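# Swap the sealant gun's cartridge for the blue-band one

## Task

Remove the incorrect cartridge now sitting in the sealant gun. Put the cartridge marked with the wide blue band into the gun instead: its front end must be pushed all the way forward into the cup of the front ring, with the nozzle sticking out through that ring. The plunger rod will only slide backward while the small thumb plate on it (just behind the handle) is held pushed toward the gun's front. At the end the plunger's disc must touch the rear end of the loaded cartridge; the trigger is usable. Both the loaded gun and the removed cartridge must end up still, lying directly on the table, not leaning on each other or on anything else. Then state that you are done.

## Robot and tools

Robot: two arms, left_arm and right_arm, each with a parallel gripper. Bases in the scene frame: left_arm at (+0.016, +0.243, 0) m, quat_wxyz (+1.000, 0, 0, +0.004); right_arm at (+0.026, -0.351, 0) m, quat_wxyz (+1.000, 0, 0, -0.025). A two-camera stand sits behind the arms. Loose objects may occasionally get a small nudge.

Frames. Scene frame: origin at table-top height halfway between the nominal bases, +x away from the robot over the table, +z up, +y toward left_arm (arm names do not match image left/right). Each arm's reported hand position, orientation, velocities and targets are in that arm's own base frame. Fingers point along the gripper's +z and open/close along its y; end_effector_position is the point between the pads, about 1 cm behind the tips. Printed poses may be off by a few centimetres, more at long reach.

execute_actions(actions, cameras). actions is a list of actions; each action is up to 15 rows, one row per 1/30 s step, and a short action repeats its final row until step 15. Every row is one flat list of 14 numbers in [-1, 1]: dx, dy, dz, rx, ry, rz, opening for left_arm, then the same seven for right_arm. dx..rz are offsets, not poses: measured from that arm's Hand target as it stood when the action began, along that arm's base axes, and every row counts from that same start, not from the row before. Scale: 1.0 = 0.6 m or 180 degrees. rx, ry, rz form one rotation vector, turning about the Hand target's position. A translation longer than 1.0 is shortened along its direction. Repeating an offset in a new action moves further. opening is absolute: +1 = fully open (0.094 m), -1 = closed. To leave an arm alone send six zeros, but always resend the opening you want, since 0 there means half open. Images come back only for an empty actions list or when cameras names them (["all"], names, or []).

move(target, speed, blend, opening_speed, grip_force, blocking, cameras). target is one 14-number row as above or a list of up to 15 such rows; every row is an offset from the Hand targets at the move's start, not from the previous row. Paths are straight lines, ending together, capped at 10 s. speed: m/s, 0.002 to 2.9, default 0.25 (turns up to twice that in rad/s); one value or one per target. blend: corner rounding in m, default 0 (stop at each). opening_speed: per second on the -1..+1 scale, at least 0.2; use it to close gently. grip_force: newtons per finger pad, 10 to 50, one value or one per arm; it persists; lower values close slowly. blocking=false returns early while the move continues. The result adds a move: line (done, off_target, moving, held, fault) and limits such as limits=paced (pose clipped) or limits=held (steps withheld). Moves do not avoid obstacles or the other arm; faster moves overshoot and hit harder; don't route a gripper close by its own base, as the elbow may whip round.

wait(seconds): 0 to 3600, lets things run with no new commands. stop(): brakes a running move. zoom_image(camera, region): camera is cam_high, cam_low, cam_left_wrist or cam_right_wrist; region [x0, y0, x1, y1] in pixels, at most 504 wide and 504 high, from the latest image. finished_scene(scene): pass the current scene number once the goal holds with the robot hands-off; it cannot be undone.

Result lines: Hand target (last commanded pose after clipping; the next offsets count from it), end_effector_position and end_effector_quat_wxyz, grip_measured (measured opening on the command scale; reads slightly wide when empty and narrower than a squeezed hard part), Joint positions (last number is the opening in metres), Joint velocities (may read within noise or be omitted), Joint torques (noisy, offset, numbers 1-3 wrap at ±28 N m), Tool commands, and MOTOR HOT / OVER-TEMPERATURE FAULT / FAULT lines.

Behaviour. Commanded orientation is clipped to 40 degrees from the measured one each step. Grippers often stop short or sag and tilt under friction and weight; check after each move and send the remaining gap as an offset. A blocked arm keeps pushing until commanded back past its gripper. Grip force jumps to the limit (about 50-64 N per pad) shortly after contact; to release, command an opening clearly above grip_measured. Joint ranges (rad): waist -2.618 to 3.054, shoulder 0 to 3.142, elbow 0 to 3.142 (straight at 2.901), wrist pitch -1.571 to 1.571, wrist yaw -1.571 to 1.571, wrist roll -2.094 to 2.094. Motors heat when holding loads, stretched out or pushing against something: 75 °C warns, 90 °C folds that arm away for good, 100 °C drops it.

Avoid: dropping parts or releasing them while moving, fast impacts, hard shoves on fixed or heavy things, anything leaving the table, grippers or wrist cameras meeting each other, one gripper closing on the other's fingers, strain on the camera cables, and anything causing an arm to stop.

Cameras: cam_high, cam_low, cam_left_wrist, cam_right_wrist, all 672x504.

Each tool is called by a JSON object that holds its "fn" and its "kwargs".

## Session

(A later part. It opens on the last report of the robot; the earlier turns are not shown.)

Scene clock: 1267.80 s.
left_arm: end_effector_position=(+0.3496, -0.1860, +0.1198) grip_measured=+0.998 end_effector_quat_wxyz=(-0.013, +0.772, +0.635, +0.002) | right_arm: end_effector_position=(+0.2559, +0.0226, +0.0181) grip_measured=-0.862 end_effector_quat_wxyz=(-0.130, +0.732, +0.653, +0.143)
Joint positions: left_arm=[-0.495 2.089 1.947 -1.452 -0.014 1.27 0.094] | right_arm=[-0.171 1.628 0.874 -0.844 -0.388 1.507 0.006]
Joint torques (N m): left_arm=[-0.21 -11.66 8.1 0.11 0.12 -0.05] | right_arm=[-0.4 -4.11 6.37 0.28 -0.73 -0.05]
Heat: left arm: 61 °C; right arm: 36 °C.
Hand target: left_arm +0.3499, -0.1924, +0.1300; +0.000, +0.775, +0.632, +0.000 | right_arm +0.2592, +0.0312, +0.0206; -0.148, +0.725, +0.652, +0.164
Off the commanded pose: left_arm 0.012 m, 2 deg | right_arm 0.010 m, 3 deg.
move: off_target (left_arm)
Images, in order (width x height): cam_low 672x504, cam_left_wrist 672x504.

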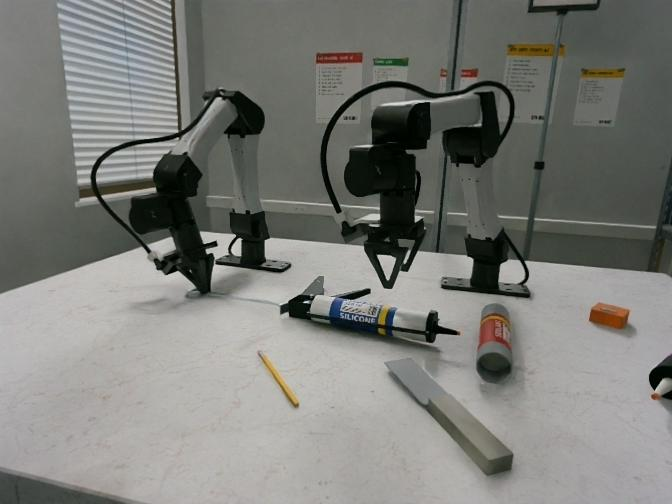

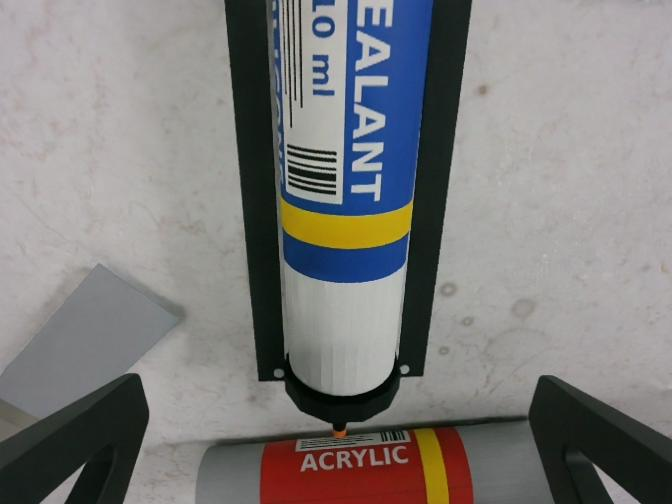

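{"fn": "zoom_image", "kwargs": {"camera": "cam_left_wrist", "region": [240, 300, 440, 450]}}

{"fn": "move", "kwargs": {"target": [0,-0.0,0,0,0,0,1, -0.002,-0.07,0,0,0,0,-1], "speed": 0.06, "cameras": ["cam_left_wrist","cam_right_wrist"]}}

{"fn": "zoom_image", "kwargs": {"camera": "cam_left_wrist", "region": [240, 300, 440, 450]}}

Scaled by 2.520.

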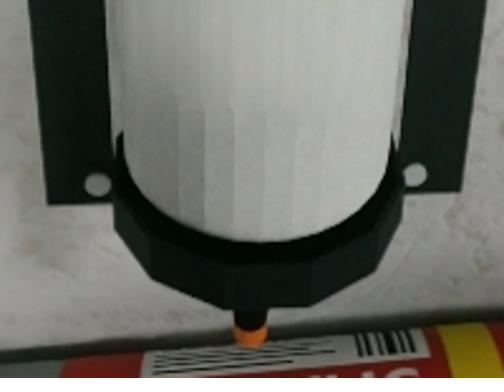

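Scene clock: 1273.37 s.
left_arm: end_effector_position=(+0.3494, -0.1859, +0.1198) grip_measured=+0.998 end_effector_quat_wxyz=(-0.014, +0.772, +0.635, +0.002) | right_arm: end_effector_position=(+0.2557, -0.0013, +0.0207) grip_measured=-0.862 end_effector_quat_wxyz=(-0.156, +0.723, +0.651, +0.171)
Joint positions: left_arm=[-0.495 2.089 1.947 -1.453 -0.014 1.27 0.094] | right_arm=[-0.31 1.683 0.919 -0.911 -0.456 1.341 0.006]
Joint torques (N m): left_arm=[-0.29 -11.62 8.1 0.09 0.09 -0.06] | right_arm=[-2.18 -4.6 7.51 0.03 -0.04 -0.14]
Heat: left arm: 62 °C; right arm: 36 °C.
Hand target: left_arm +0.3498, -0.1924, +0.1300; +0.000, +0.775, +0.632, +0.000 | right_arm +0.2579, -0.0108, +0.0205; -0.148, +0.725, +0.652, +0.164
Off the commanded pose: left_arm 0.012 m, 2 deg | right_arm 0.010 m, 1 deg.
move: done

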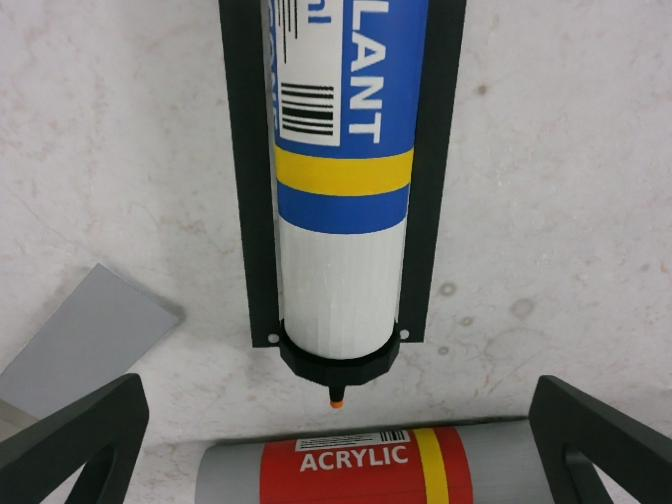

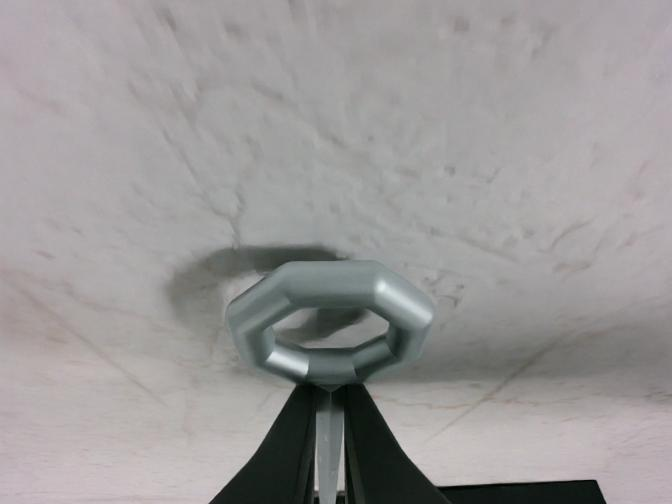

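Scaled by 2.520.

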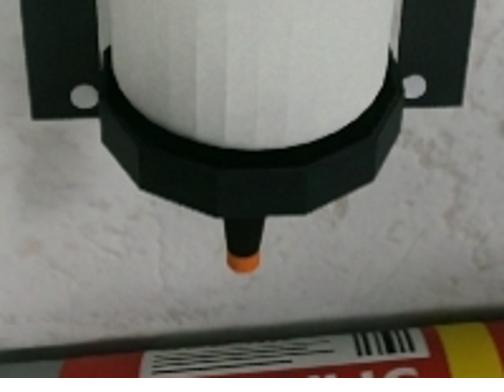

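{"fn": "move", "kwargs": {"target": [0,0.19,0.02,0,0,0,1, 0,0,0,0,0,0,-1], "speed": 0.25, "cameras": ["cam_left_wrist"]}}

{"fn": "zoom_image", "kwargs": {"camera": "cam_left_wrist", "region": [200, 0, 480, 300]}}

Scene clock: 1294.80 s.
left_arm: end_effector_position=(+0.3481, -0.0791, +0.1314) grip_measured=+0.998 end_effector_quat_wxyz=(-0.021, +0.773, +0.634, -0.008) | right_arm: end_effector_position=(+0.2557, -0.0013, +0.0207) grip_measured=-0.862 end_effector_quat_wxyz=(-0.156, +0.723, +0.651, +0.171)
Joint positions: left_arm=[-0.229 1.944 1.782 -1.452 -0.012 1.538 0.094] | right_arm=[-0.31 1.683 0.919 -0.911 -0.456 1.341 0.006]
Joint torques (N m): left_arm=[1.09 -12.94 5.59 0.3 0.09 0.09] | right_arm=[-2.15 -4.52 7.49 0.02 0 -0.15]
Heat: left arm: 62 °C; right arm: 35 °C.
Hand target: left_arm +0.3499, -0.0784, +0.1420; +0.000, +0.775, +0.632, +0.000 | right_arm +0.2579, -0.0108, +0.0205; -0.148, +0.725, +0.652, +0.164
Off the commanded pose: left_arm 0.011 m, 3 deg | right_arm 0.010 m, 1 deg.
move: off_target (left_arm)

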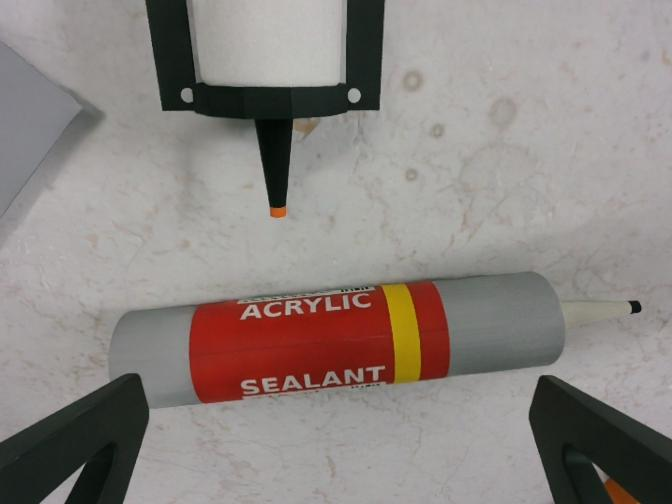

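Scaled by 1.680.

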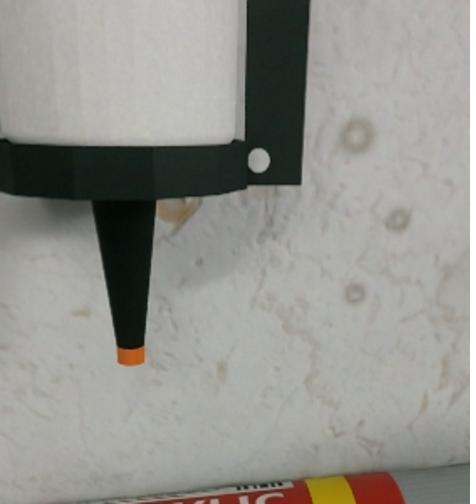

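{"fn": "move", "kwargs": {"target": [[0.002,-0.20,-0.02,0,0,0,0.5, 0,0,0,0,0,0,-1],[0.002,-0.20,-0.10,0,0,0,0.5, 0,0,0,0,0,0,-1]], "speed": 0.25, "blend": 0.03, "cameras": ["cam_left_wrist"]}}

Scene clock: 1316.10 s.
left_arm: end_effector_position=(+0.3491, -0.1939, +0.0835) grip_measured=+0.502 end_effector_quat_wxyz=(-0.007, +0.775, +0.632, -0.001) | right_arm: end_effector_position=(+0.2557, -0.0013, +0.0207) grip_measured=-0.862 end_effector_quat_wxyz=(-0.156, +0.723, +0.651, +0.171)
Joint positions: left_arm=[-0.509 2.09 1.805 -1.3 -0.004 1.264 0.071] | right_arm=[-0.31 1.683 0.919 -0.911 -0.456 1.341 0.006]
Joint torques (N m): left_arm=[-0.1 -10.78 5.83 0.4 0.02 -0.1] | right_arm=[-2.1 -4.4 7.45 0 0 -0.19]
Heat: left arm: 62 °C; right arm: 35 °C.
Hand target: left_arm +0.3509, -0.1984, +0.0818; -0.001, +0.775, +0.632, +0.000 | right_arm +0.2579, -0.0108, +0.0205; -0.148, +0.725, +0.652, +0.164
Off the commanded pose: left_arm 0.005 m, 1 deg | right_arm 0.010 m, 1 deg.
move: done; blend cut to 0.024 m at target 1

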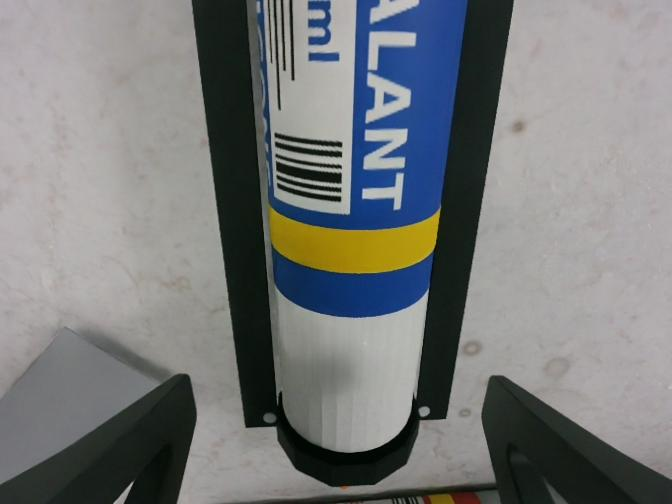

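{"fn": "move", "kwargs": {"target": [[0.01,0.03,0.05,0,0,0,-0.3, 0,0,0,0,0,0,-1],[0.027,0.135,0.05,0,0,0,-0.3, 0,0,0,0,0,0,-1],[0.027,0.135,0.02,0,0,0,-0.3, 0,0,0,0,0,0,-1]], "speed": 0.25, "blend": 0.02, "cameras": ["cam_left_wrist"]}}

Scene clock: 1330.70 s.
left_arm: end_effector_position=(+0.3626, -0.1168, +0.0828) grip_measured=-0.298 end_effector_quat_wxyz=(-0.022, +0.771, +0.636, -0.011) | right_arm: end_effector_position=(+0.2557, -0.0013, +0.0207) grip_measured=-0.862 end_effector_quat_wxyz=(-0.156, +0.723, +0.651, +0.171)
Joint positions: left_arm=[-0.314 2.049 1.739 -1.31 -0.004 1.449 0.033] | right_arm=[-0.31 1.683 0.919 -0.911 -0.456 1.341 0.006]
Joint torques (N m): left_arm=[0.72 -13.93 5.46 0.36 0.05 0.08] | right_arm=[-2.25 -4.45 7.43 0.02 -0.02 -0.14]
Heat: left arm: 61 °C; right arm: 35 °C.
Hand target: left_arm +0.3672, -0.1174, +0.0940; +0.000, +0.775, +0.633, +0.000 | right_arm +0.2579, -0.0108, +0.0205; -0.148, +0.725, +0.652, +0.164
Off the commanded pose: left_arm 0.012 m, 3 deg | right_arm 0.010 m, 1 deg.
move: off_target (left_arm); blend cut to 0.0177 m at target 1, 0.009 m at target 2

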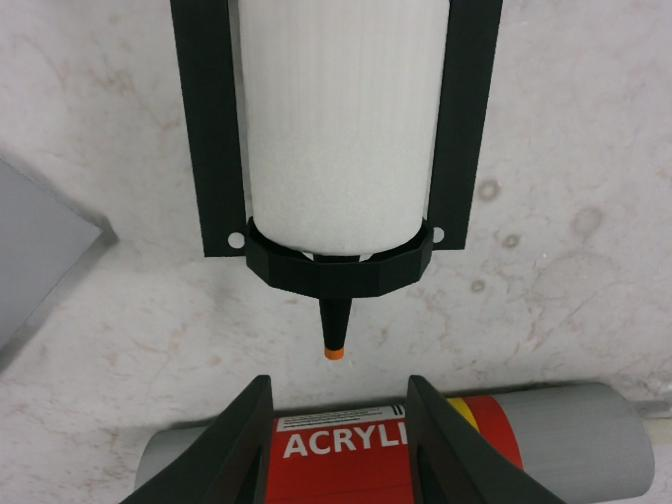

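{"fn": "zoom_image", "kwargs": {"camera": "cam_left_wrist", "region": [230, 190, 450, 370]}}

Scaled by 2.291.

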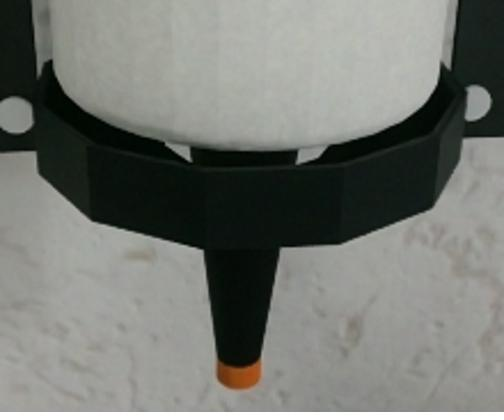

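{"fn": "move", "kwargs": {"target": [[-0.013,-0.06,0.04,0,0,0,0.45, 0,0,0,0,0,0,-1],[-0.031,-0.145,0.0,0,0,0,0.45, 0,0,0,0,0,0,-1],[-0.031,-0.145,-0.06,0,0,0,0.45, 0,0,0,0,0,0,-1]], "speed": 0.25, "blend": 0.02, "cameras": ["cam_left_wrist"]}}

Scene clock: 1347.30 s.
left_arm: end_effector_position=(+0.3457, -0.2008, +0.0590) grip_measured=+0.448 end_effector_quat_wxyz=(-0.008, +0.776, +0.631, -0.001) | right_arm: end_effector_position=(+0.2557, -0.0013, +0.0207) grip_measured=-0.862 end_effector_quat_wxyz=(-0.156, +0.723, +0.651, +0.171)
Joint positions: left_arm=[-0.528 2.103 1.728 -1.212 -0.003 1.248 0.068] | right_arm=[-0.31 1.683 0.919 -0.911 -0.456 1.341 0.006]
Joint torques (N m): left_arm=[0.24 -10.8 5.71 0.41 0.05 -0.1] | right_arm=[-2.28 -4.53 7.45 -0.03 -0.01 -0.13]
Heat: left arm: 66 °C; right arm: 36 °C.
Hand target: left_arm +0.3485, -0.2044, +0.0580; +0.000, +0.775, +0.632, +0.000 | right_arm +0.2579, -0.0108, +0.0205; -0.148, +0.725, +0.652, +0.164
Off the commanded pose: left_arm 0.005 m, 1 deg | right_arm 0.010 m, 1 deg.
move: done; blend cut to 0.018 m at target 2

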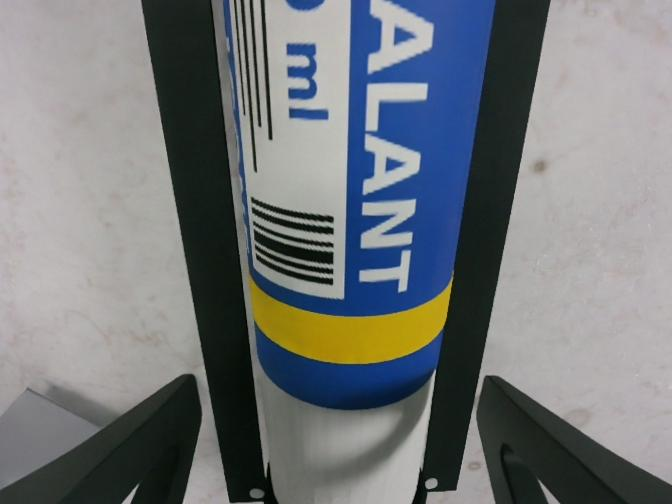

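{"fn": "move", "kwargs": {"target": [[-0.0025,-0.01,-0.04,0,0,0,0.25, 0,0,0,0,0,0,-1],[-0.0025,-0.01,-0.04,0,0,0,-0.3, 0,0,0,0,0,0,-1]], "speed": 0.1, "cameras": ["cam_left_wrist"]}}

Scene clock: 1352.47 s.
left_arm: end_effector_position=(+0.3446, -0.2039, +0.0412) grip_measured=-0.052 end_effector_quat_wxyz=(-0.008, +0.772, +0.636, -0.001) | right_arm: end_effector_position=(+0.2546, -0.0017, +0.0220) grip_measured=-0.862 end_effector_quat_wxyz=(-0.159, +0.724, +0.650, +0.171)
Joint positions: left_arm=[-0.536 2.116 1.676 -1.146 -0.004 1.227 0.045] | right_arm=[-0.314 1.683 0.923 -0.924 -0.458 1.339 0.006]
Joint torques (N m): left_arm=[-0.39 -9.94 5.24 0.64 0.09 -0.04] | right_arm=[-1.85 -4.57 7.08 0.11 0.01 -0.17]
Heat: left arm: 65 °C; right arm: 36 °C.
Hand target: left_arm +0.3471, -0.2104, +0.0339; +0.000, +0.775, +0.632, +0.000 | right_arm +0.2579, -0.0108, +0.0205; -0.148, +0.725, +0.652, +0.164
Off the commanded pose: left_arm 0.010 m, 1 deg | right_arm 0.010 m, 2 deg.
move: done; target 2's new opening was sent with left_arm's hand 0.011 m and 1 deg from that target

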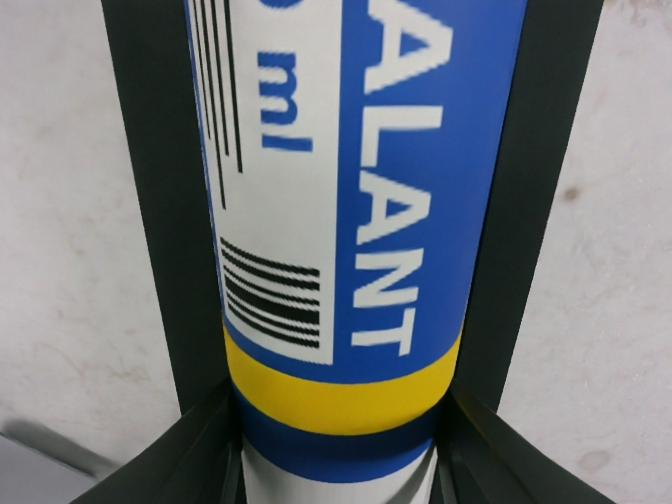

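{"fn": "move", "kwargs": {"target": [[0.006,0.03,0.008,0,0,0,-0.35, 0,0,0,0,0,0,-1],[0.014,0.07,0.008,0,0,0,-0.35, 0,0,0,0,0,0,-1]], "speed": 0.06, "cameras": ["cam_left_wrist","cam_right_wrist"]}}

Scene clock: 1357.33 s.
left_arm: end_effector_position=(+0.3457, -0.1983, +0.0400) grip_measured=-0.051 end_effector_quat_wxyz=(+0.018, +0.776, +0.630, -0.037) | right_arm: end_effector_position=(+0.2537, -0.0015, +0.0232) grip_measured=-0.862 end_effector_quat_wxyz=(-0.162, +0.724, +0.648, +0.171)
Joint positions: left_arm=[-0.485 2.091 1.63 -1.105 0.082 1.293 0.045] | right_arm=[-0.316 1.683 0.927 -0.934 -0.461 1.338 0.006]
Joint torques (N m): left_arm=[3.99 -12.15 4.29 0.31 -0.75 0.36] | right_arm=[-1.51 -4.51 6.78 0.23 0.06 -0.13]
Heat: left arm: 65 °C; right arm: 36 °C.
Hand target: left_arm +0.3555, -0.1683, +0.0388; +0.000, +0.775, +0.632, +0.000 | right_arm +0.2580, -0.0109, +0.0205; -0.148, +0.725, +0.652, +0.164
Off the commanded pose: left_arm 0.032 m, 5 deg | right_arm 0.011 m, 2 deg.
move: off_target (left_arm)

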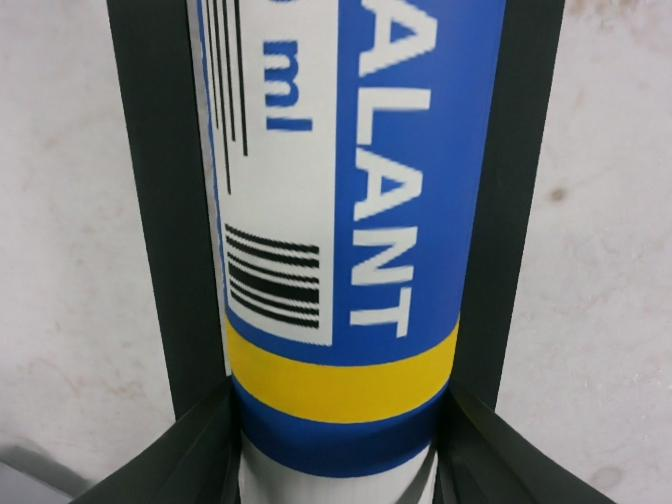

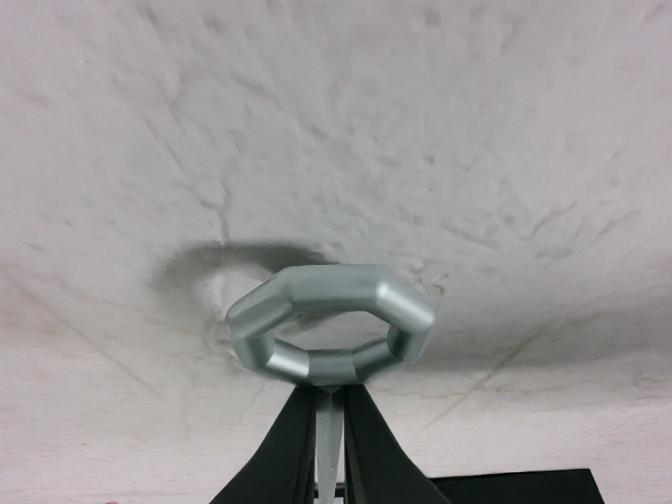

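{"fn": "move", "kwargs": {"target": [0.006,0.03,0,0,0,0,-0.4, 0,0,0,0,0,0,-1], "speed": 0.06, "cameras": ["cam_left_wrist"]}}

Scene clock: 1361.53 s.
left_arm: end_effector_position=(+0.3487, -0.1915, +0.0396) grip_measured=-0.051 end_effector_quat_wxyz=(+0.031, +0.777, +0.627, -0.050) | right_arm: end_effector_position=(+0.2552, +0.0030, +0.0257) grip_measured=-0.862 end_effector_quat_wxyz=(-0.170, +0.722, +0.645, +0.184)
Joint positions: left_arm=[-0.451 2.079 1.608 -1.086 0.117 1.332 0.045] | right_arm=[-0.316 1.683 0.927 -0.935 -0.492 1.338 0.006]
Joint torques (N m): left_arm=[4.83 -12.53 4.36 0.14 -1 0.41] | right_arm=[-1.61 -4.66 6.93 0.19 0.28 -0.16]
Heat: left arm: 64 °C; right arm: 36 °C.
Hand target: left_arm +0.3591, -0.1503, +0.0387; +0.000, +0.775, +0.633, +0.000 | right_arm +0.2580, -0.0108, +0.0205; -0.148, +0.725, +0.652, +0.164
Off the commanded pose: left_arm 0.042 m, 7 deg | right_arm 0.015 m, 4 deg.
move: off_target (left_arm)

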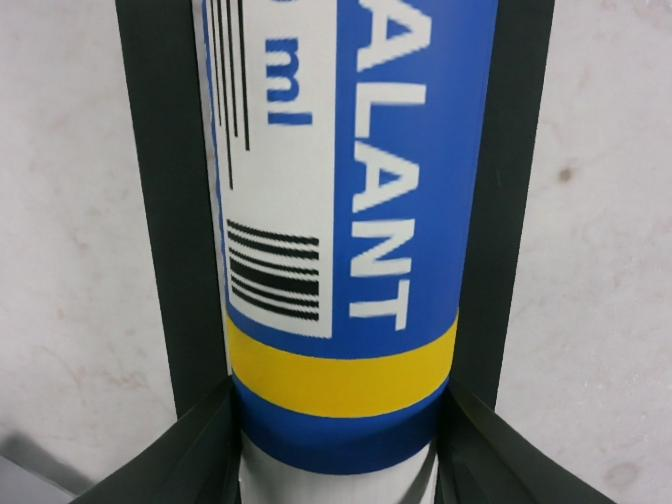

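{"fn": "move", "kwargs": {"target": [[-0.014,-0.06,0,0,0,0,-0.3, 0,0.0,0,0,0,0,-1],[-0.014,-0.06,0,0,0,0,0.2, 0,0.0,0,0,0,0,-1]], "speed": 0.1}}

{"fn": "move", "kwargs": {"target": [[0,0.0,0.08,0,0,0,0.4, 0,0,0,0,0,0,-1],[0.027,0.13,0.1,0,0,0,0.3, 0,0,0,0,0,0,-1]], "speed": 0.25, "blend": 0.02, "cameras": ["cam_left_wrist"]}}

{"fn": "zoom_image", "kwargs": {"camera": "cam_left_wrist", "region": [230, 150, 450, 350]}}

Scene clock: 1367.80 s.
left_arm: end_effector_position=(+0.3469, -0.1915, +0.0396) grip_measured=+0.197 end_effector_quat_wxyz=(+0.010, +0.776, +0.631, -0.015) | right_arm: end_effector_position=(+0.2552, +0.0030, +0.0257) grip_measured=-0.862 end_effector_quat_wxyz=(-0.170, +0.722, +0.645, +0.184)
Joint positions: left_arm=[-0.489 2.079 1.612 -1.096 0.035 1.287 0.056] | right_arm=[-0.316 1.683 0.927 -0.935 -0.492 1.338 0.006]
Joint torques (N m): left_arm=[0.54 -9.59 7.02 0.23 -0.34 -0.1] | right_arm=[-1.57 -4.51 6.84 0.21 0.32 -0.11]
Heat: left arm: 63 °C; right arm: 36 °C.
Hand target: left_arm +0.3507, -0.1864, +0.0387; +0.000, +0.775, +0.633, +0.000 | right_arm +0.2580, -0.0108, +0.0205; -0.148, +0.725, +0.652, +0.164
Off the commanded pose: left_arm 0.007 m, 2 deg | right_arm 0.015 m, 4 deg.
move: done; target 2's new opening was sent with left_arm's hand 0.009 m and 3 deg from that target

Scene clock: 1369.80 s.
left_arm: end_effector_position=(+0.3608, -0.1089, +0.0799) grip_measured=+0.303 end_effector_quat_wxyz=(-0.019, +0.771, +0.636, -0.015) | right_arm: end_effector_position=(+0.2547, +0.0019, +0.0250) grip_measured=-0.862 end_effector_quat_wxyz=(-0.168, +0.723, +0.646, +0.180)
Joint positions: left_arm=[-0.291 2.032 1.703 -1.289 0.004 1.472 0.061] | right_arm=[-0.316 1.683 0.927 -0.935 -0.485 1.338 0.006]
Joint torques (N m): left_arm=[0.75 -13.49 8.03 0.01 -0.04 0.13] | right_arm=[-1.51 -4.56 6.79 0.24 0.25 -0.1]
Heat: left arm: 63 °C; right arm: 36 °C.
Hand target: left_arm +0.3669, -0.1084, +0.0987; +0.000, +0.775, +0.632, +0.000 | right_arm +0.2580, -0.0108, +0.0206; -0.148, +0.725, +0.652, +0.164
Off the commanded pose: left_arm 0.020 m, 3 deg | right_arm 0.014 m, 3 deg.
move: off_target (left_arm); target 2's new opening was sent with left_arm's hand 0.020 m and 3 deg from that target

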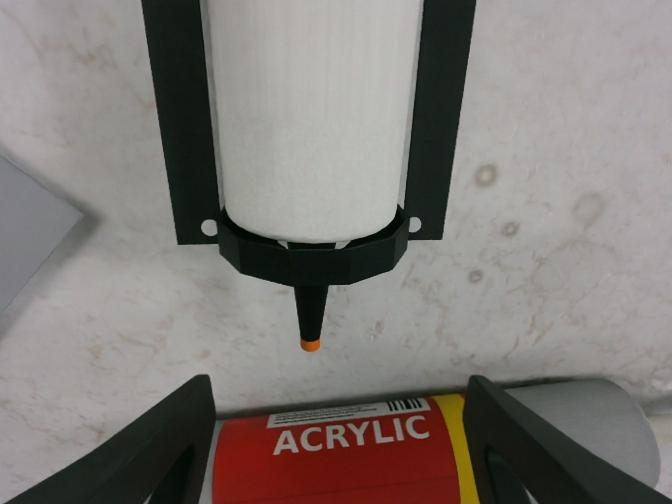

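Scaled by 2.291.

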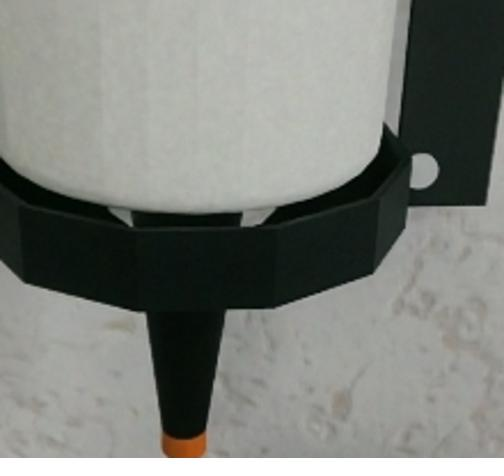

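{"fn": "zoom_image", "kwargs": {"camera": "cam_left_wrist", "region": [260, 210, 360, 290]}}

Scaled by 5.040.

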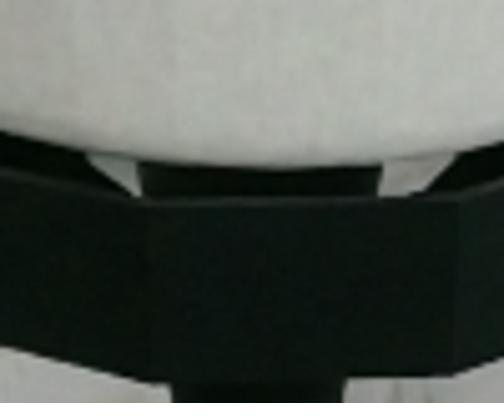

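{"fn": "move", "kwargs": {"target": [[-0.03,-0.16,0.08,0,0,0,0.3, 0,0,0,0,0,0,-1],[-0.07,-0.36,0.06,0,0,0,0.3, 0,0,0,0,0,0,-1]], "speed": 0.3, "blend": 0.03, "cameras": ["cam_left_wrist"]}}

Scene clock: 1409.10 s.
left_arm: end_effector_position=(+0.3217, -0.3235, +0.1309) grip_measured=+0.302 end_effector_quat_wxyz=(+0.033, +0.777, +0.628, +0.001) | right_arm: end_effector_position=(+0.2547, +0.0019, +0.0250) grip_measured=-0.862 end_effector_quat_wxyz=(-0.168, +0.723, +0.646, +0.180)
Joint positions: left_arm=[-0.787 2.307 2.344 -1.542 0.004 0.995 0.061] | right_arm=[-0.316 1.683 0.927 -0.935 -0.485 1.338 0.006]
Joint torques (N m): left_arm=[0.65 -11.56 7.97 0.27 -0.01 -0.11] | right_arm=[-1.61 -4.62 6.65 0.24 0.23 -0.11]
Heat: left arm: 69 °C; right arm: 37 °C.
Hand target: left_arm +0.3248, -0.3244, +0.1347; +0.000, +0.775, +0.632, +0.000 | right_arm +0.2580, -0.0108, +0.0206; -0.148, +0.725, +0.652, +0.164
Off the commanded pose: left_arm 0.005 m, 4 deg | right_arm 0.014 m, 3 deg.
joint sent to its limit (left arm) — joint 4 (wrist pitch), lower limit. The joint targets are off in orientation, not in position.
move: off_target (left_arm)

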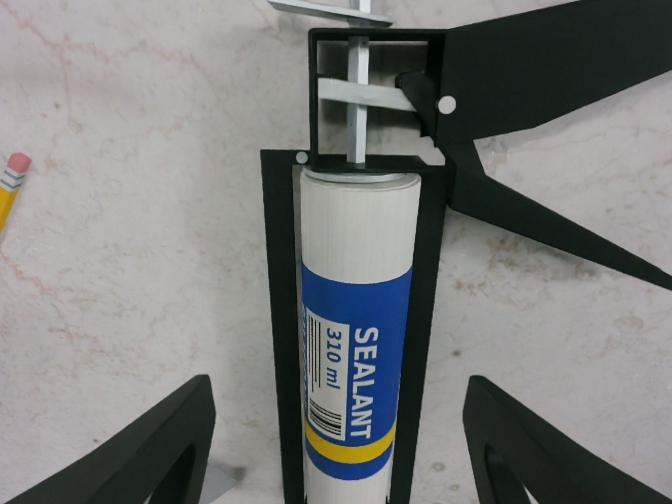

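{"fn": "zoom_image", "kwargs": {"camera": "cam_left_wrist", "region": [250, 130, 450, 230]}}

Scaled by 2.520.

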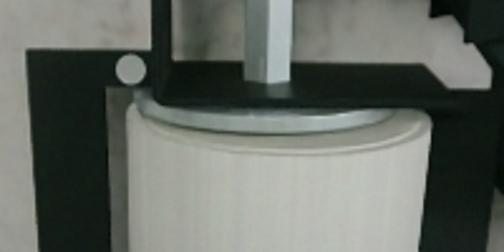

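{"fn": "wait", "kwargs": {"seconds": 0.1, "cameras": ["cam_low","cam_high"]}}

{"fn": "zoom_image", "kwargs": {"camera": "cam_low", "region": [380, 290, 470, 360]}}

{"fn": "zoom_image", "kwargs": {"camera": "cam_low", "region": [270, 280, 470, 360]}}

Scene clock: 1430.07 s.
left_arm: end_effector_position=(+0.3216, -0.3234, +0.1309) grip_measured=+0.302 end_effector_quat_wxyz=(+0.033, +0.777, +0.629, +0.001) | right_arm: end_effector_position=(+0.2547, +0.0019, +0.0250) grip_measured=-0.862 end_effector_quat_wxyz=(-0.168, +0.723, +0.646, +0.180)
Joint positions: left_arm=[-0.787 2.307 2.344 -1.543 0.004 0.994 0.061] | right_arm=[-0.316 1.683 0.927 -0.935 -0.485 1.338 0.006]
Joint torques (N m): left_arm=[0.64 -11.58 7.98 0.32 -0.07 -0.12] | right_arm=[-1.47 -4.62 6.78 0.21 0.25 -0.15]
Heat: left arm: 67 °C; right arm: 37 °C.
Hand target: left_arm +0.3248, -0.3244, +0.1347; -0.001, +0.775, +0.632, +0.000 | right_arm +0.2580, -0.0108, +0.0206; -0.148, +0.725, +0.652, +0.164
Tool commands: left_gripper/opening=+0.3 right_gripper/opening=-1.0
Off the commanded pose: left_arm 0.005 m, 4 deg | right_arm 0.014 m, 3 deg.
wait: 0.10 s; at rest from the start
Images, in order (width x height): cam_high 672x504, cam_low 672x504.

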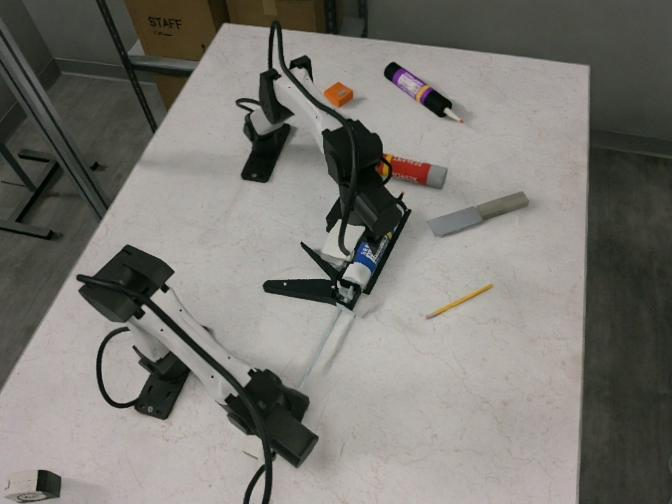

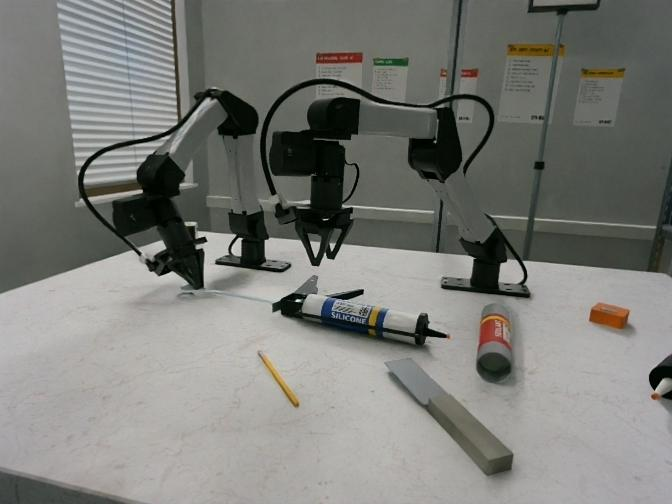

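Scaled by 5.600.

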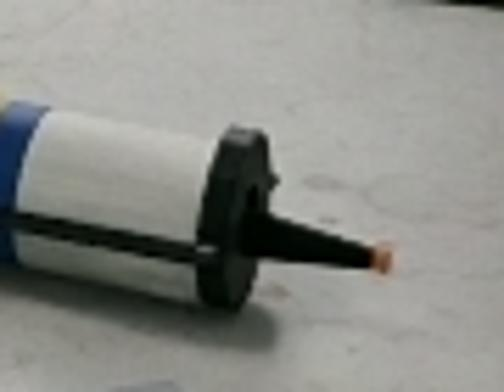

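Scaled by 2.520.

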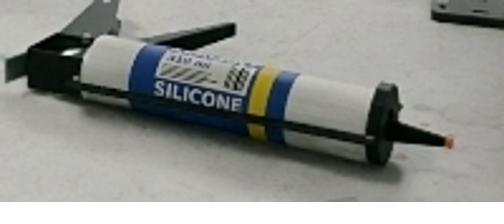

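{"fn": "move", "kwargs": {"target": [[0.0393,0.198,-0.08,0,0,0,0.25, 0,0,0,0,0,0,-1],[0.0393,0.198,-0.161,0,0,0,0.25, 0,0,0,0,0,0,-1],[0.0393,0.198,-0.157,0,0,0,-0.4, 0,0,0,0,0,0,-1]], "speed": [0.3,0.15,0.05], "blend": [0.02,0,0], "cameras": ["cam_left_wrist"]}}

Scene clock: 1441.53 s.
left_arm: end_effector_position=(+0.3425, -0.2014, +0.0367) grip_measured=-0.024 end_effector_quat_wxyz=(-0.023, +0.773, +0.633, -0.002) | right_arm: end_effector_position=(+0.2555, +0.0009, +0.0249) grip_measured=-0.862 end_effector_quat_wxyz=(-0.166, +0.723, +0.647, +0.179)
Joint positions: left_arm=[-0.537 2.136 1.688 -1.167 -0.012 1.232 0.046] | right_arm=[-0.316 1.683 0.929 -0.934 -0.48 1.336 0.006]
Joint torques (N m): left_arm=[0.72 -12.77 5.09 0.55 0.13 0.04] | right_arm=[-1.55 -4.42 6.54 0.25 0.21 -0.12]
Heat: left arm: 67 °C; right arm: 37 °C.
Hand target: left_arm +0.3485, -0.2056, +0.0406; +0.000, +0.775, +0.632, +0.000 | right_arm +0.2579, -0.0108, +0.0205; -0.148, +0.725, +0.652, +0.164
Off the commanded pose: left_arm 0.008 m, 3 deg | right_arm 0.013 m, 3 deg.
move: off_target (left_arm); target 3's new opening was sent with left_arm's hand 0.012 m and 3 deg from that target

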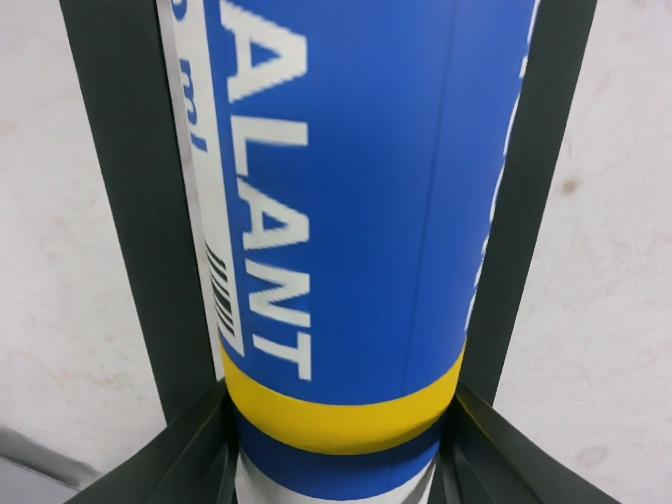

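{"fn": "move", "kwargs": {"target": [[0,0,0.013,0,0,0,-0.4, 0,0,0,0,0,0,-1],[0.0,0.03,0.018,0,0,0,-0.4, 0,0,0,0,0,0,-1],[-0.012,0.035,0.018,0,0,0,-0.4, 0,0,0,0,0,0,-1],[0.006,0.035,0.026,0,0,0,-0.4, 0,0,0,0,0,0,-1],[-0.006,0.035,0.01,0,0,0,-0.4, 0,0,0,0,0,0,-1]], "speed": 0.05, "blend": [0.002,0.002,0.002,0.002,0], "cameras": ["cam_left_wrist","cam_low"]}}

{"fn": "zoom_image", "kwargs": {"camera": "cam_low", "region": [380, 290, 470, 360]}}

Scene clock: 1448.73 s.
left_arm: end_effector_position=(+0.3433, -0.1973, +0.0373) grip_measured=-0.023 end_effector_quat_wxyz=(+0.001, +0.775, +0.632, -0.012) | right_arm: end_effector_position=(+0.2555, +0.0009, +0.0249) grip_measured=-0.862 end_effector_quat_wxyz=(-0.166, +0.723, +0.647, +0.179)
Joint positions: left_arm=[-0.511 2.094 1.627 -1.11 0.024 1.261 0.046] | right_arm=[-0.316 1.683 0.929 -0.934 -0.48 1.336 0.006]
Joint torques (N m): left_arm=[1.95 -13.94 5.08 0.14 -0.25 0.17] | right_arm=[-1.63 -4.59 6.58 0.22 0.21 -0.07]
Heat: left arm: 65 °C; right arm: 36 °C.
Hand target: left_arm +0.3448, -0.1846, +0.0466; +0.000, +0.775, +0.632, +0.000 | right_arm +0.2579, -0.0108, +0.0205; -0.148, +0.725, +0.652, +0.164
Off the commanded pose: left_arm 0.016 m, 1 deg | right_arm 0.013 m, 3 deg.
move: off_target (left_arm)
Images, in order (width x height): cam_low 672x504, cam_left_wrist 672x504.

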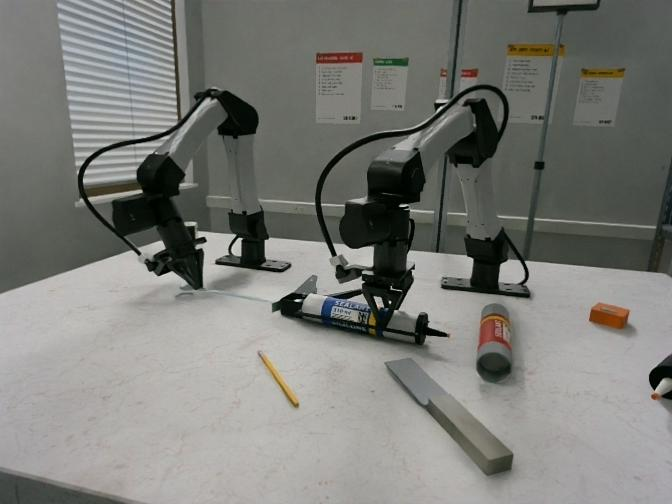

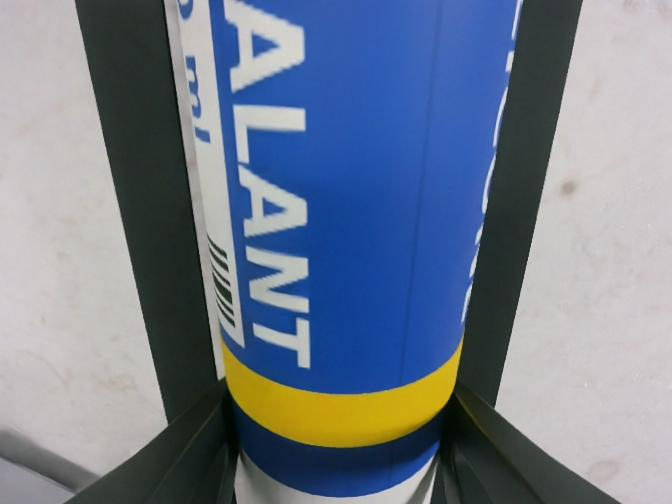

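Scaled by 5.600.

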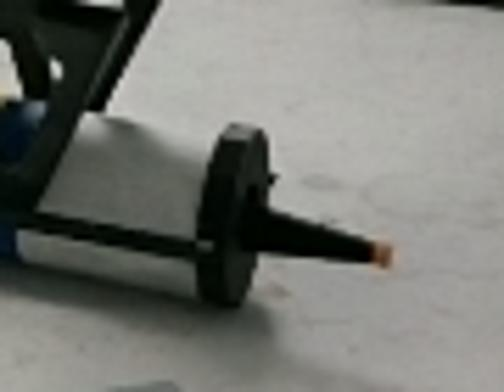

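{"fn": "move", "kwargs": {"target": [[-0.0,-0.025,0.0,0,0,0,-0.4, 0,0,0,0,0,0,-1],[0.0,-0.025,0.018,0,0,0,-0.4, 0,0,0,0,0,0,-1]], "speed": 0.05, "cameras": ["cam_left_wrist","cam_low"]}}

{"fn": "zoom_image", "kwargs": {"camera": "cam_low", "region": [380, 290, 470, 360]}}

Scene clock: 1464.27 s.
left_arm: end_effector_position=(+0.3411, -0.1955, +0.0415) grip_measured=-0.023 end_effector_quat_wxyz=(-0.010, +0.773, +0.634, -0.005) | right_arm: end_effector_position=(+0.2546, -0.0013, +0.0237) grip_measured=-0.862 end_effector_quat_wxyz=(-0.162, +0.723, +0.649, +0.173)
Joint positions: left_arm=[-0.52 2.094 1.644 -1.142 0.002 1.249 0.046] | right_arm=[-0.316 1.683 0.929 -0.934 -0.465 1.336 0.006]
Joint torques (N m): left_arm=[-0.06 -12.25 9.01 -0.1 -0.03 -0.07] | right_arm=[-1.7 -4.71 6.58 0.25 0.08 -0.1]
Heat: left arm: 67 °C; right arm: 36 °C.
Hand target: left_arm +0.3448, -0.1996, +0.0574; +0.000, +0.775, +0.632, +0.000 | right_arm +0.2579, -0.0108, +0.0205; -0.148, +0.725, +0.652, +0.164
Off the commanded pose: left_arm 0.017 m, 1 deg | right_arm 0.011 m, 2 deg.
move: off_target (left_arm)
Images, in order (width x height): cam_low 672x504, cam_left_wrist 672x504.

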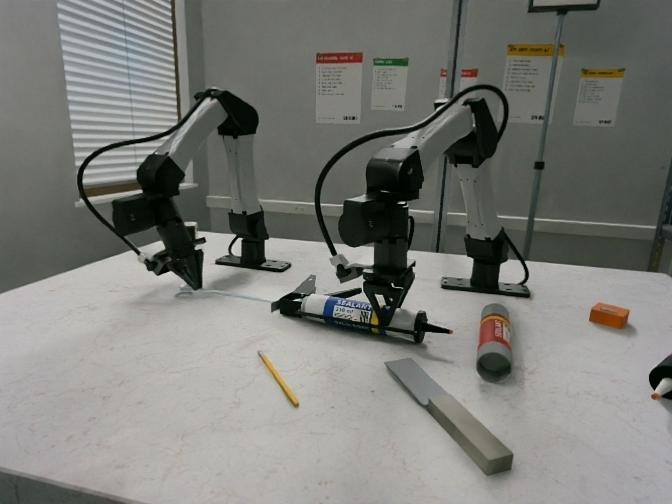

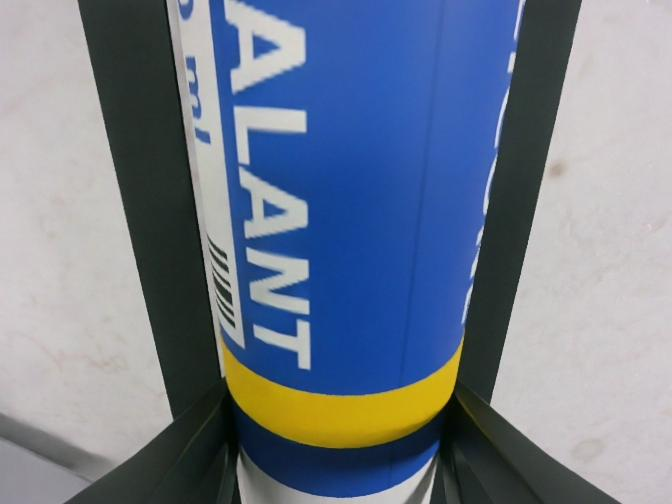

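Scaled by 5.600.

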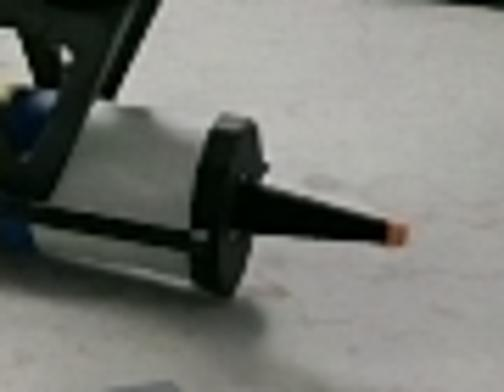

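{"fn": "move", "kwargs": {"target": [[0.0,0.01,-0.02,0,0,0,-0.4, 0,0,0,0,0,0,-1],[0.0,0.01,-0.024,0,0,0,0.1, 0,0,0,0,0,0,-1]], "speed": 0.05, "cameras": ["cam_low"]}}

{"fn": "zoom_image", "kwargs": {"camera": "cam_low", "region": [380, 290, 470, 360]}}

Scene clock: 1469.93 s.
left_arm: end_effector_position=(+0.3409, -0.1954, +0.0400) grip_measured=+0.097 end_effector_quat_wxyz=(-0.010, +0.773, +0.634, -0.005) | right_arm: end_effector_position=(+0.2546, -0.0013, +0.0237) grip_measured=-0.862 end_effector_quat_wxyz=(-0.162, +0.723, +0.649, +0.173)
Joint positions: left_arm=[-0.52 2.094 1.638 -1.136 0.002 1.249 0.052] | right_arm=[-0.316 1.683 0.929 -0.934 -0.465 1.335 0.006]
Joint torques (N m): left_arm=[1.14 -12.3 5.11 0.38 0.02 0.1] | right_arm=[-1.51 -4.48 6.64 0.21 0.09 -0.1]
Heat: left arm: 66 °C; right arm: 35 °C.
Hand target: left_arm +0.3448, -0.1935, +0.0430; +0.000, +0.775, +0.632, +0.000 | right_arm +0.2579, -0.0108, +0.0205; -0.148, +0.725, +0.652, +0.164
Off the commanded pose: left_arm 0.005 m, 1 deg | right_arm 0.011 m, 2 deg.
move: done

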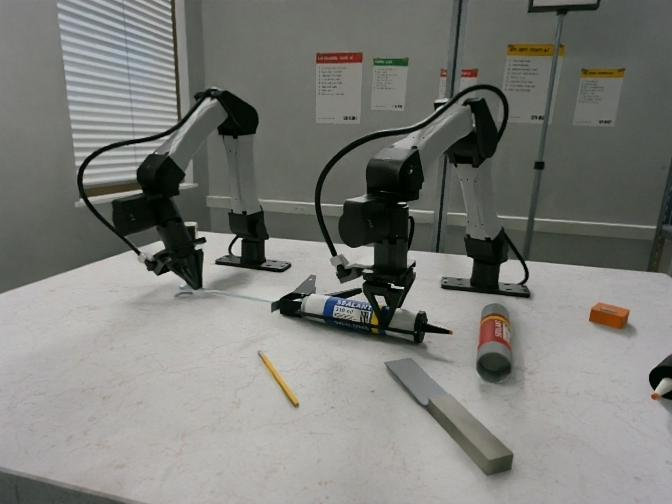

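Scaled by 5.600.

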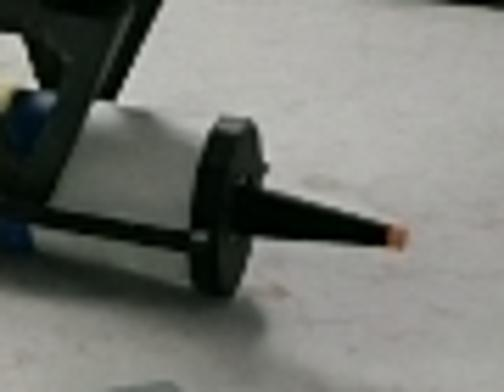

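{"fn": "move", "kwargs": {"target": [[0.0,0.0,0.0,0,0,0,0.3, 0,0,0,0,0,0,-1],[0.0,0.0,0.12,0,0,0,0.3, 0,0,0,0,0,0,-1]], "speed": 0.15, "cameras": ["cam_low","cam_left_wrist"]}}

{"fn": "zoom_image", "kwargs": {"camera": "cam_low", "region": [380, 290, 470, 360]}}

{"fn": "zoom_image", "kwargs": {"camera": "cam_left_wrist", "region": [220, 260, 470, 450]}}

Scene clock: 1479.77 s.
left_arm: end_effector_position=(+0.3394, -0.1946, +0.0998) grip_measured=+0.298 end_effector_quat_wxyz=(-0.017, +0.774, +0.633, -0.008) | right_arm: end_effector_position=(+0.2539, -0.0016, +0.0238) grip_measured=-0.862 end_effector_quat_wxyz=(-0.163, +0.724, +0.648, +0.172)
Joint positions: left_arm=[-0.52 2.077 1.85 -1.38 0.002 1.251 0.061] | right_arm=[-0.319 1.683 0.929 -0.937 -0.465 1.335 0.006]
Joint torques (N m): left_arm=[1.17 -12.82 8.17 0.08 -0.05 0.08] | right_arm=[-1.37 -4.6 6.64 0.25 0.08 -0.1]
Heat: left arm: 66 °C; right arm: 35 °C.
Hand target: left_arm +0.3449, -0.1935, +0.1150; +0.000, +0.775, +0.632, +0.000 | right_arm +0.2580, -0.0108, +0.0205; -0.148, +0.725, +0.652, +0.164
Off the commanded pose: left_arm 0.016 m, 2 deg | right_arm 0.011 m, 2 deg.
move: off_target (left_arm)

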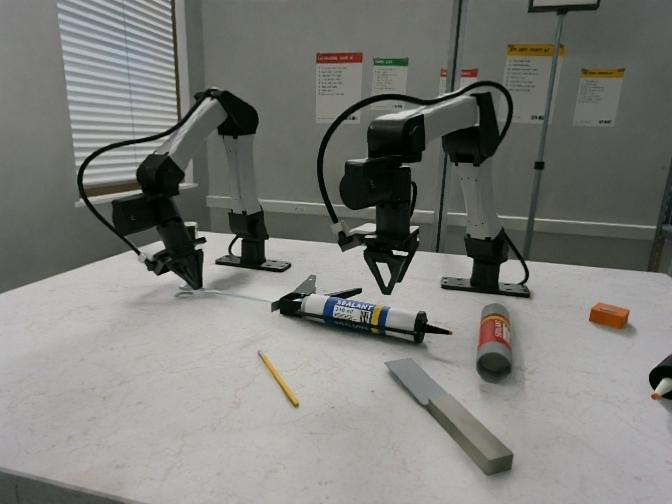

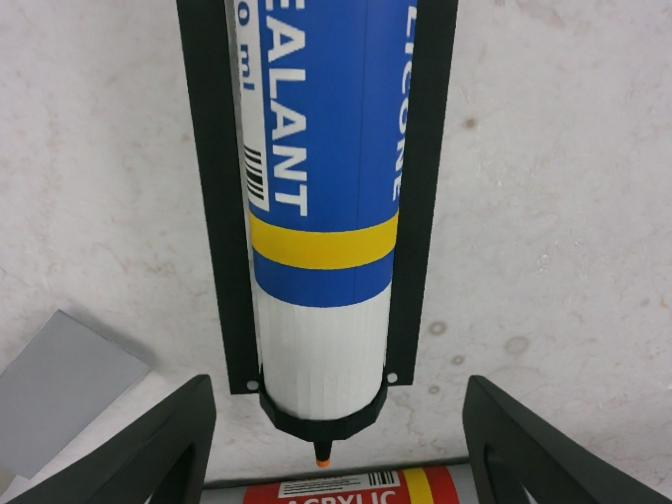

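Scaled by 5.600.

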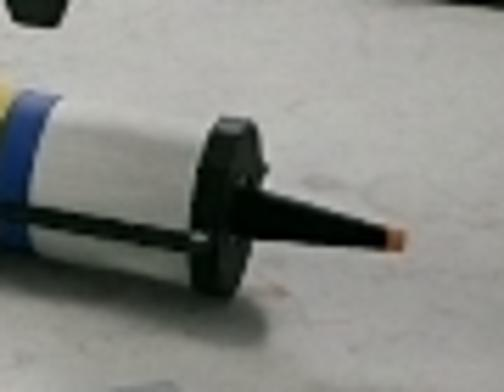

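Scaled by 2.016.

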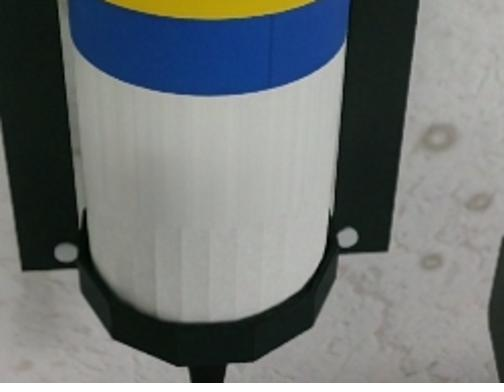

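{"fn": "move", "kwargs": {"target": [[0.0,0.0,0.0,0,0,0,1, 0,0,0,0,0,0,-1],[0.002,-0.005,-0.145,0,0,0,1, 0,0,0,0,0,0,-1],[0.002,-0.005,-0.145,0,0,0,0.4, 0,0,0,0,0,0,-1]], "speed": 0.15, "cameras": ["cam_left_wrist"]}}

Scene clock: 1488.53 s.
left_arm: end_effector_position=(+0.3493, -0.1967, +0.0378) grip_measured=+0.403 end_effector_quat_wxyz=(+0.007, +0.773, +0.634, +0.009) | right_arm: end_effector_position=(+0.2528, -0.0013, +0.0246) grip_measured=-0.862 end_effector_quat_wxyz=(-0.166, +0.724, +0.647, +0.171)
Joint positions: left_arm=[-0.518 2.087 1.618 -1.082 -0.012 1.251 0.066] | right_arm=[-0.319 1.683 0.931 -0.946 -0.465 1.335 0.006]
Joint torques (N m): left_arm=[0.43 -9.09 4.7 0.44 0.11 0.03] | right_arm=[-1.35 -4.51 6.28 0.29 0.05 -0.13]
Heat: left arm: 66 °C; right arm: 35 °C.
Hand target: left_arm +0.3460, -0.1967, +0.0280; +0.000, +0.775, +0.632, +0.000 | right_arm +0.2579, -0.0108, +0.0205; -0.148, +0.725, +0.652, +0.164
Off the commanded pose: left_arm 0.010 m, 1 deg | right_arm 0.012 m, 2 deg.
move: done; target 3's new opening was sent with left_arm's hand 0.012 m and 1 deg from that target

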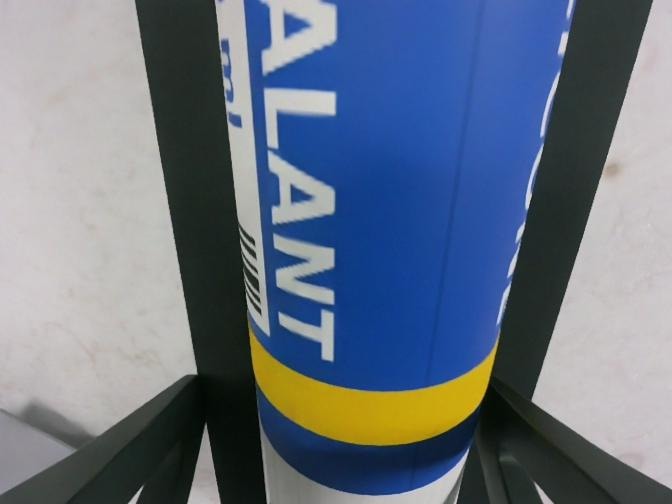

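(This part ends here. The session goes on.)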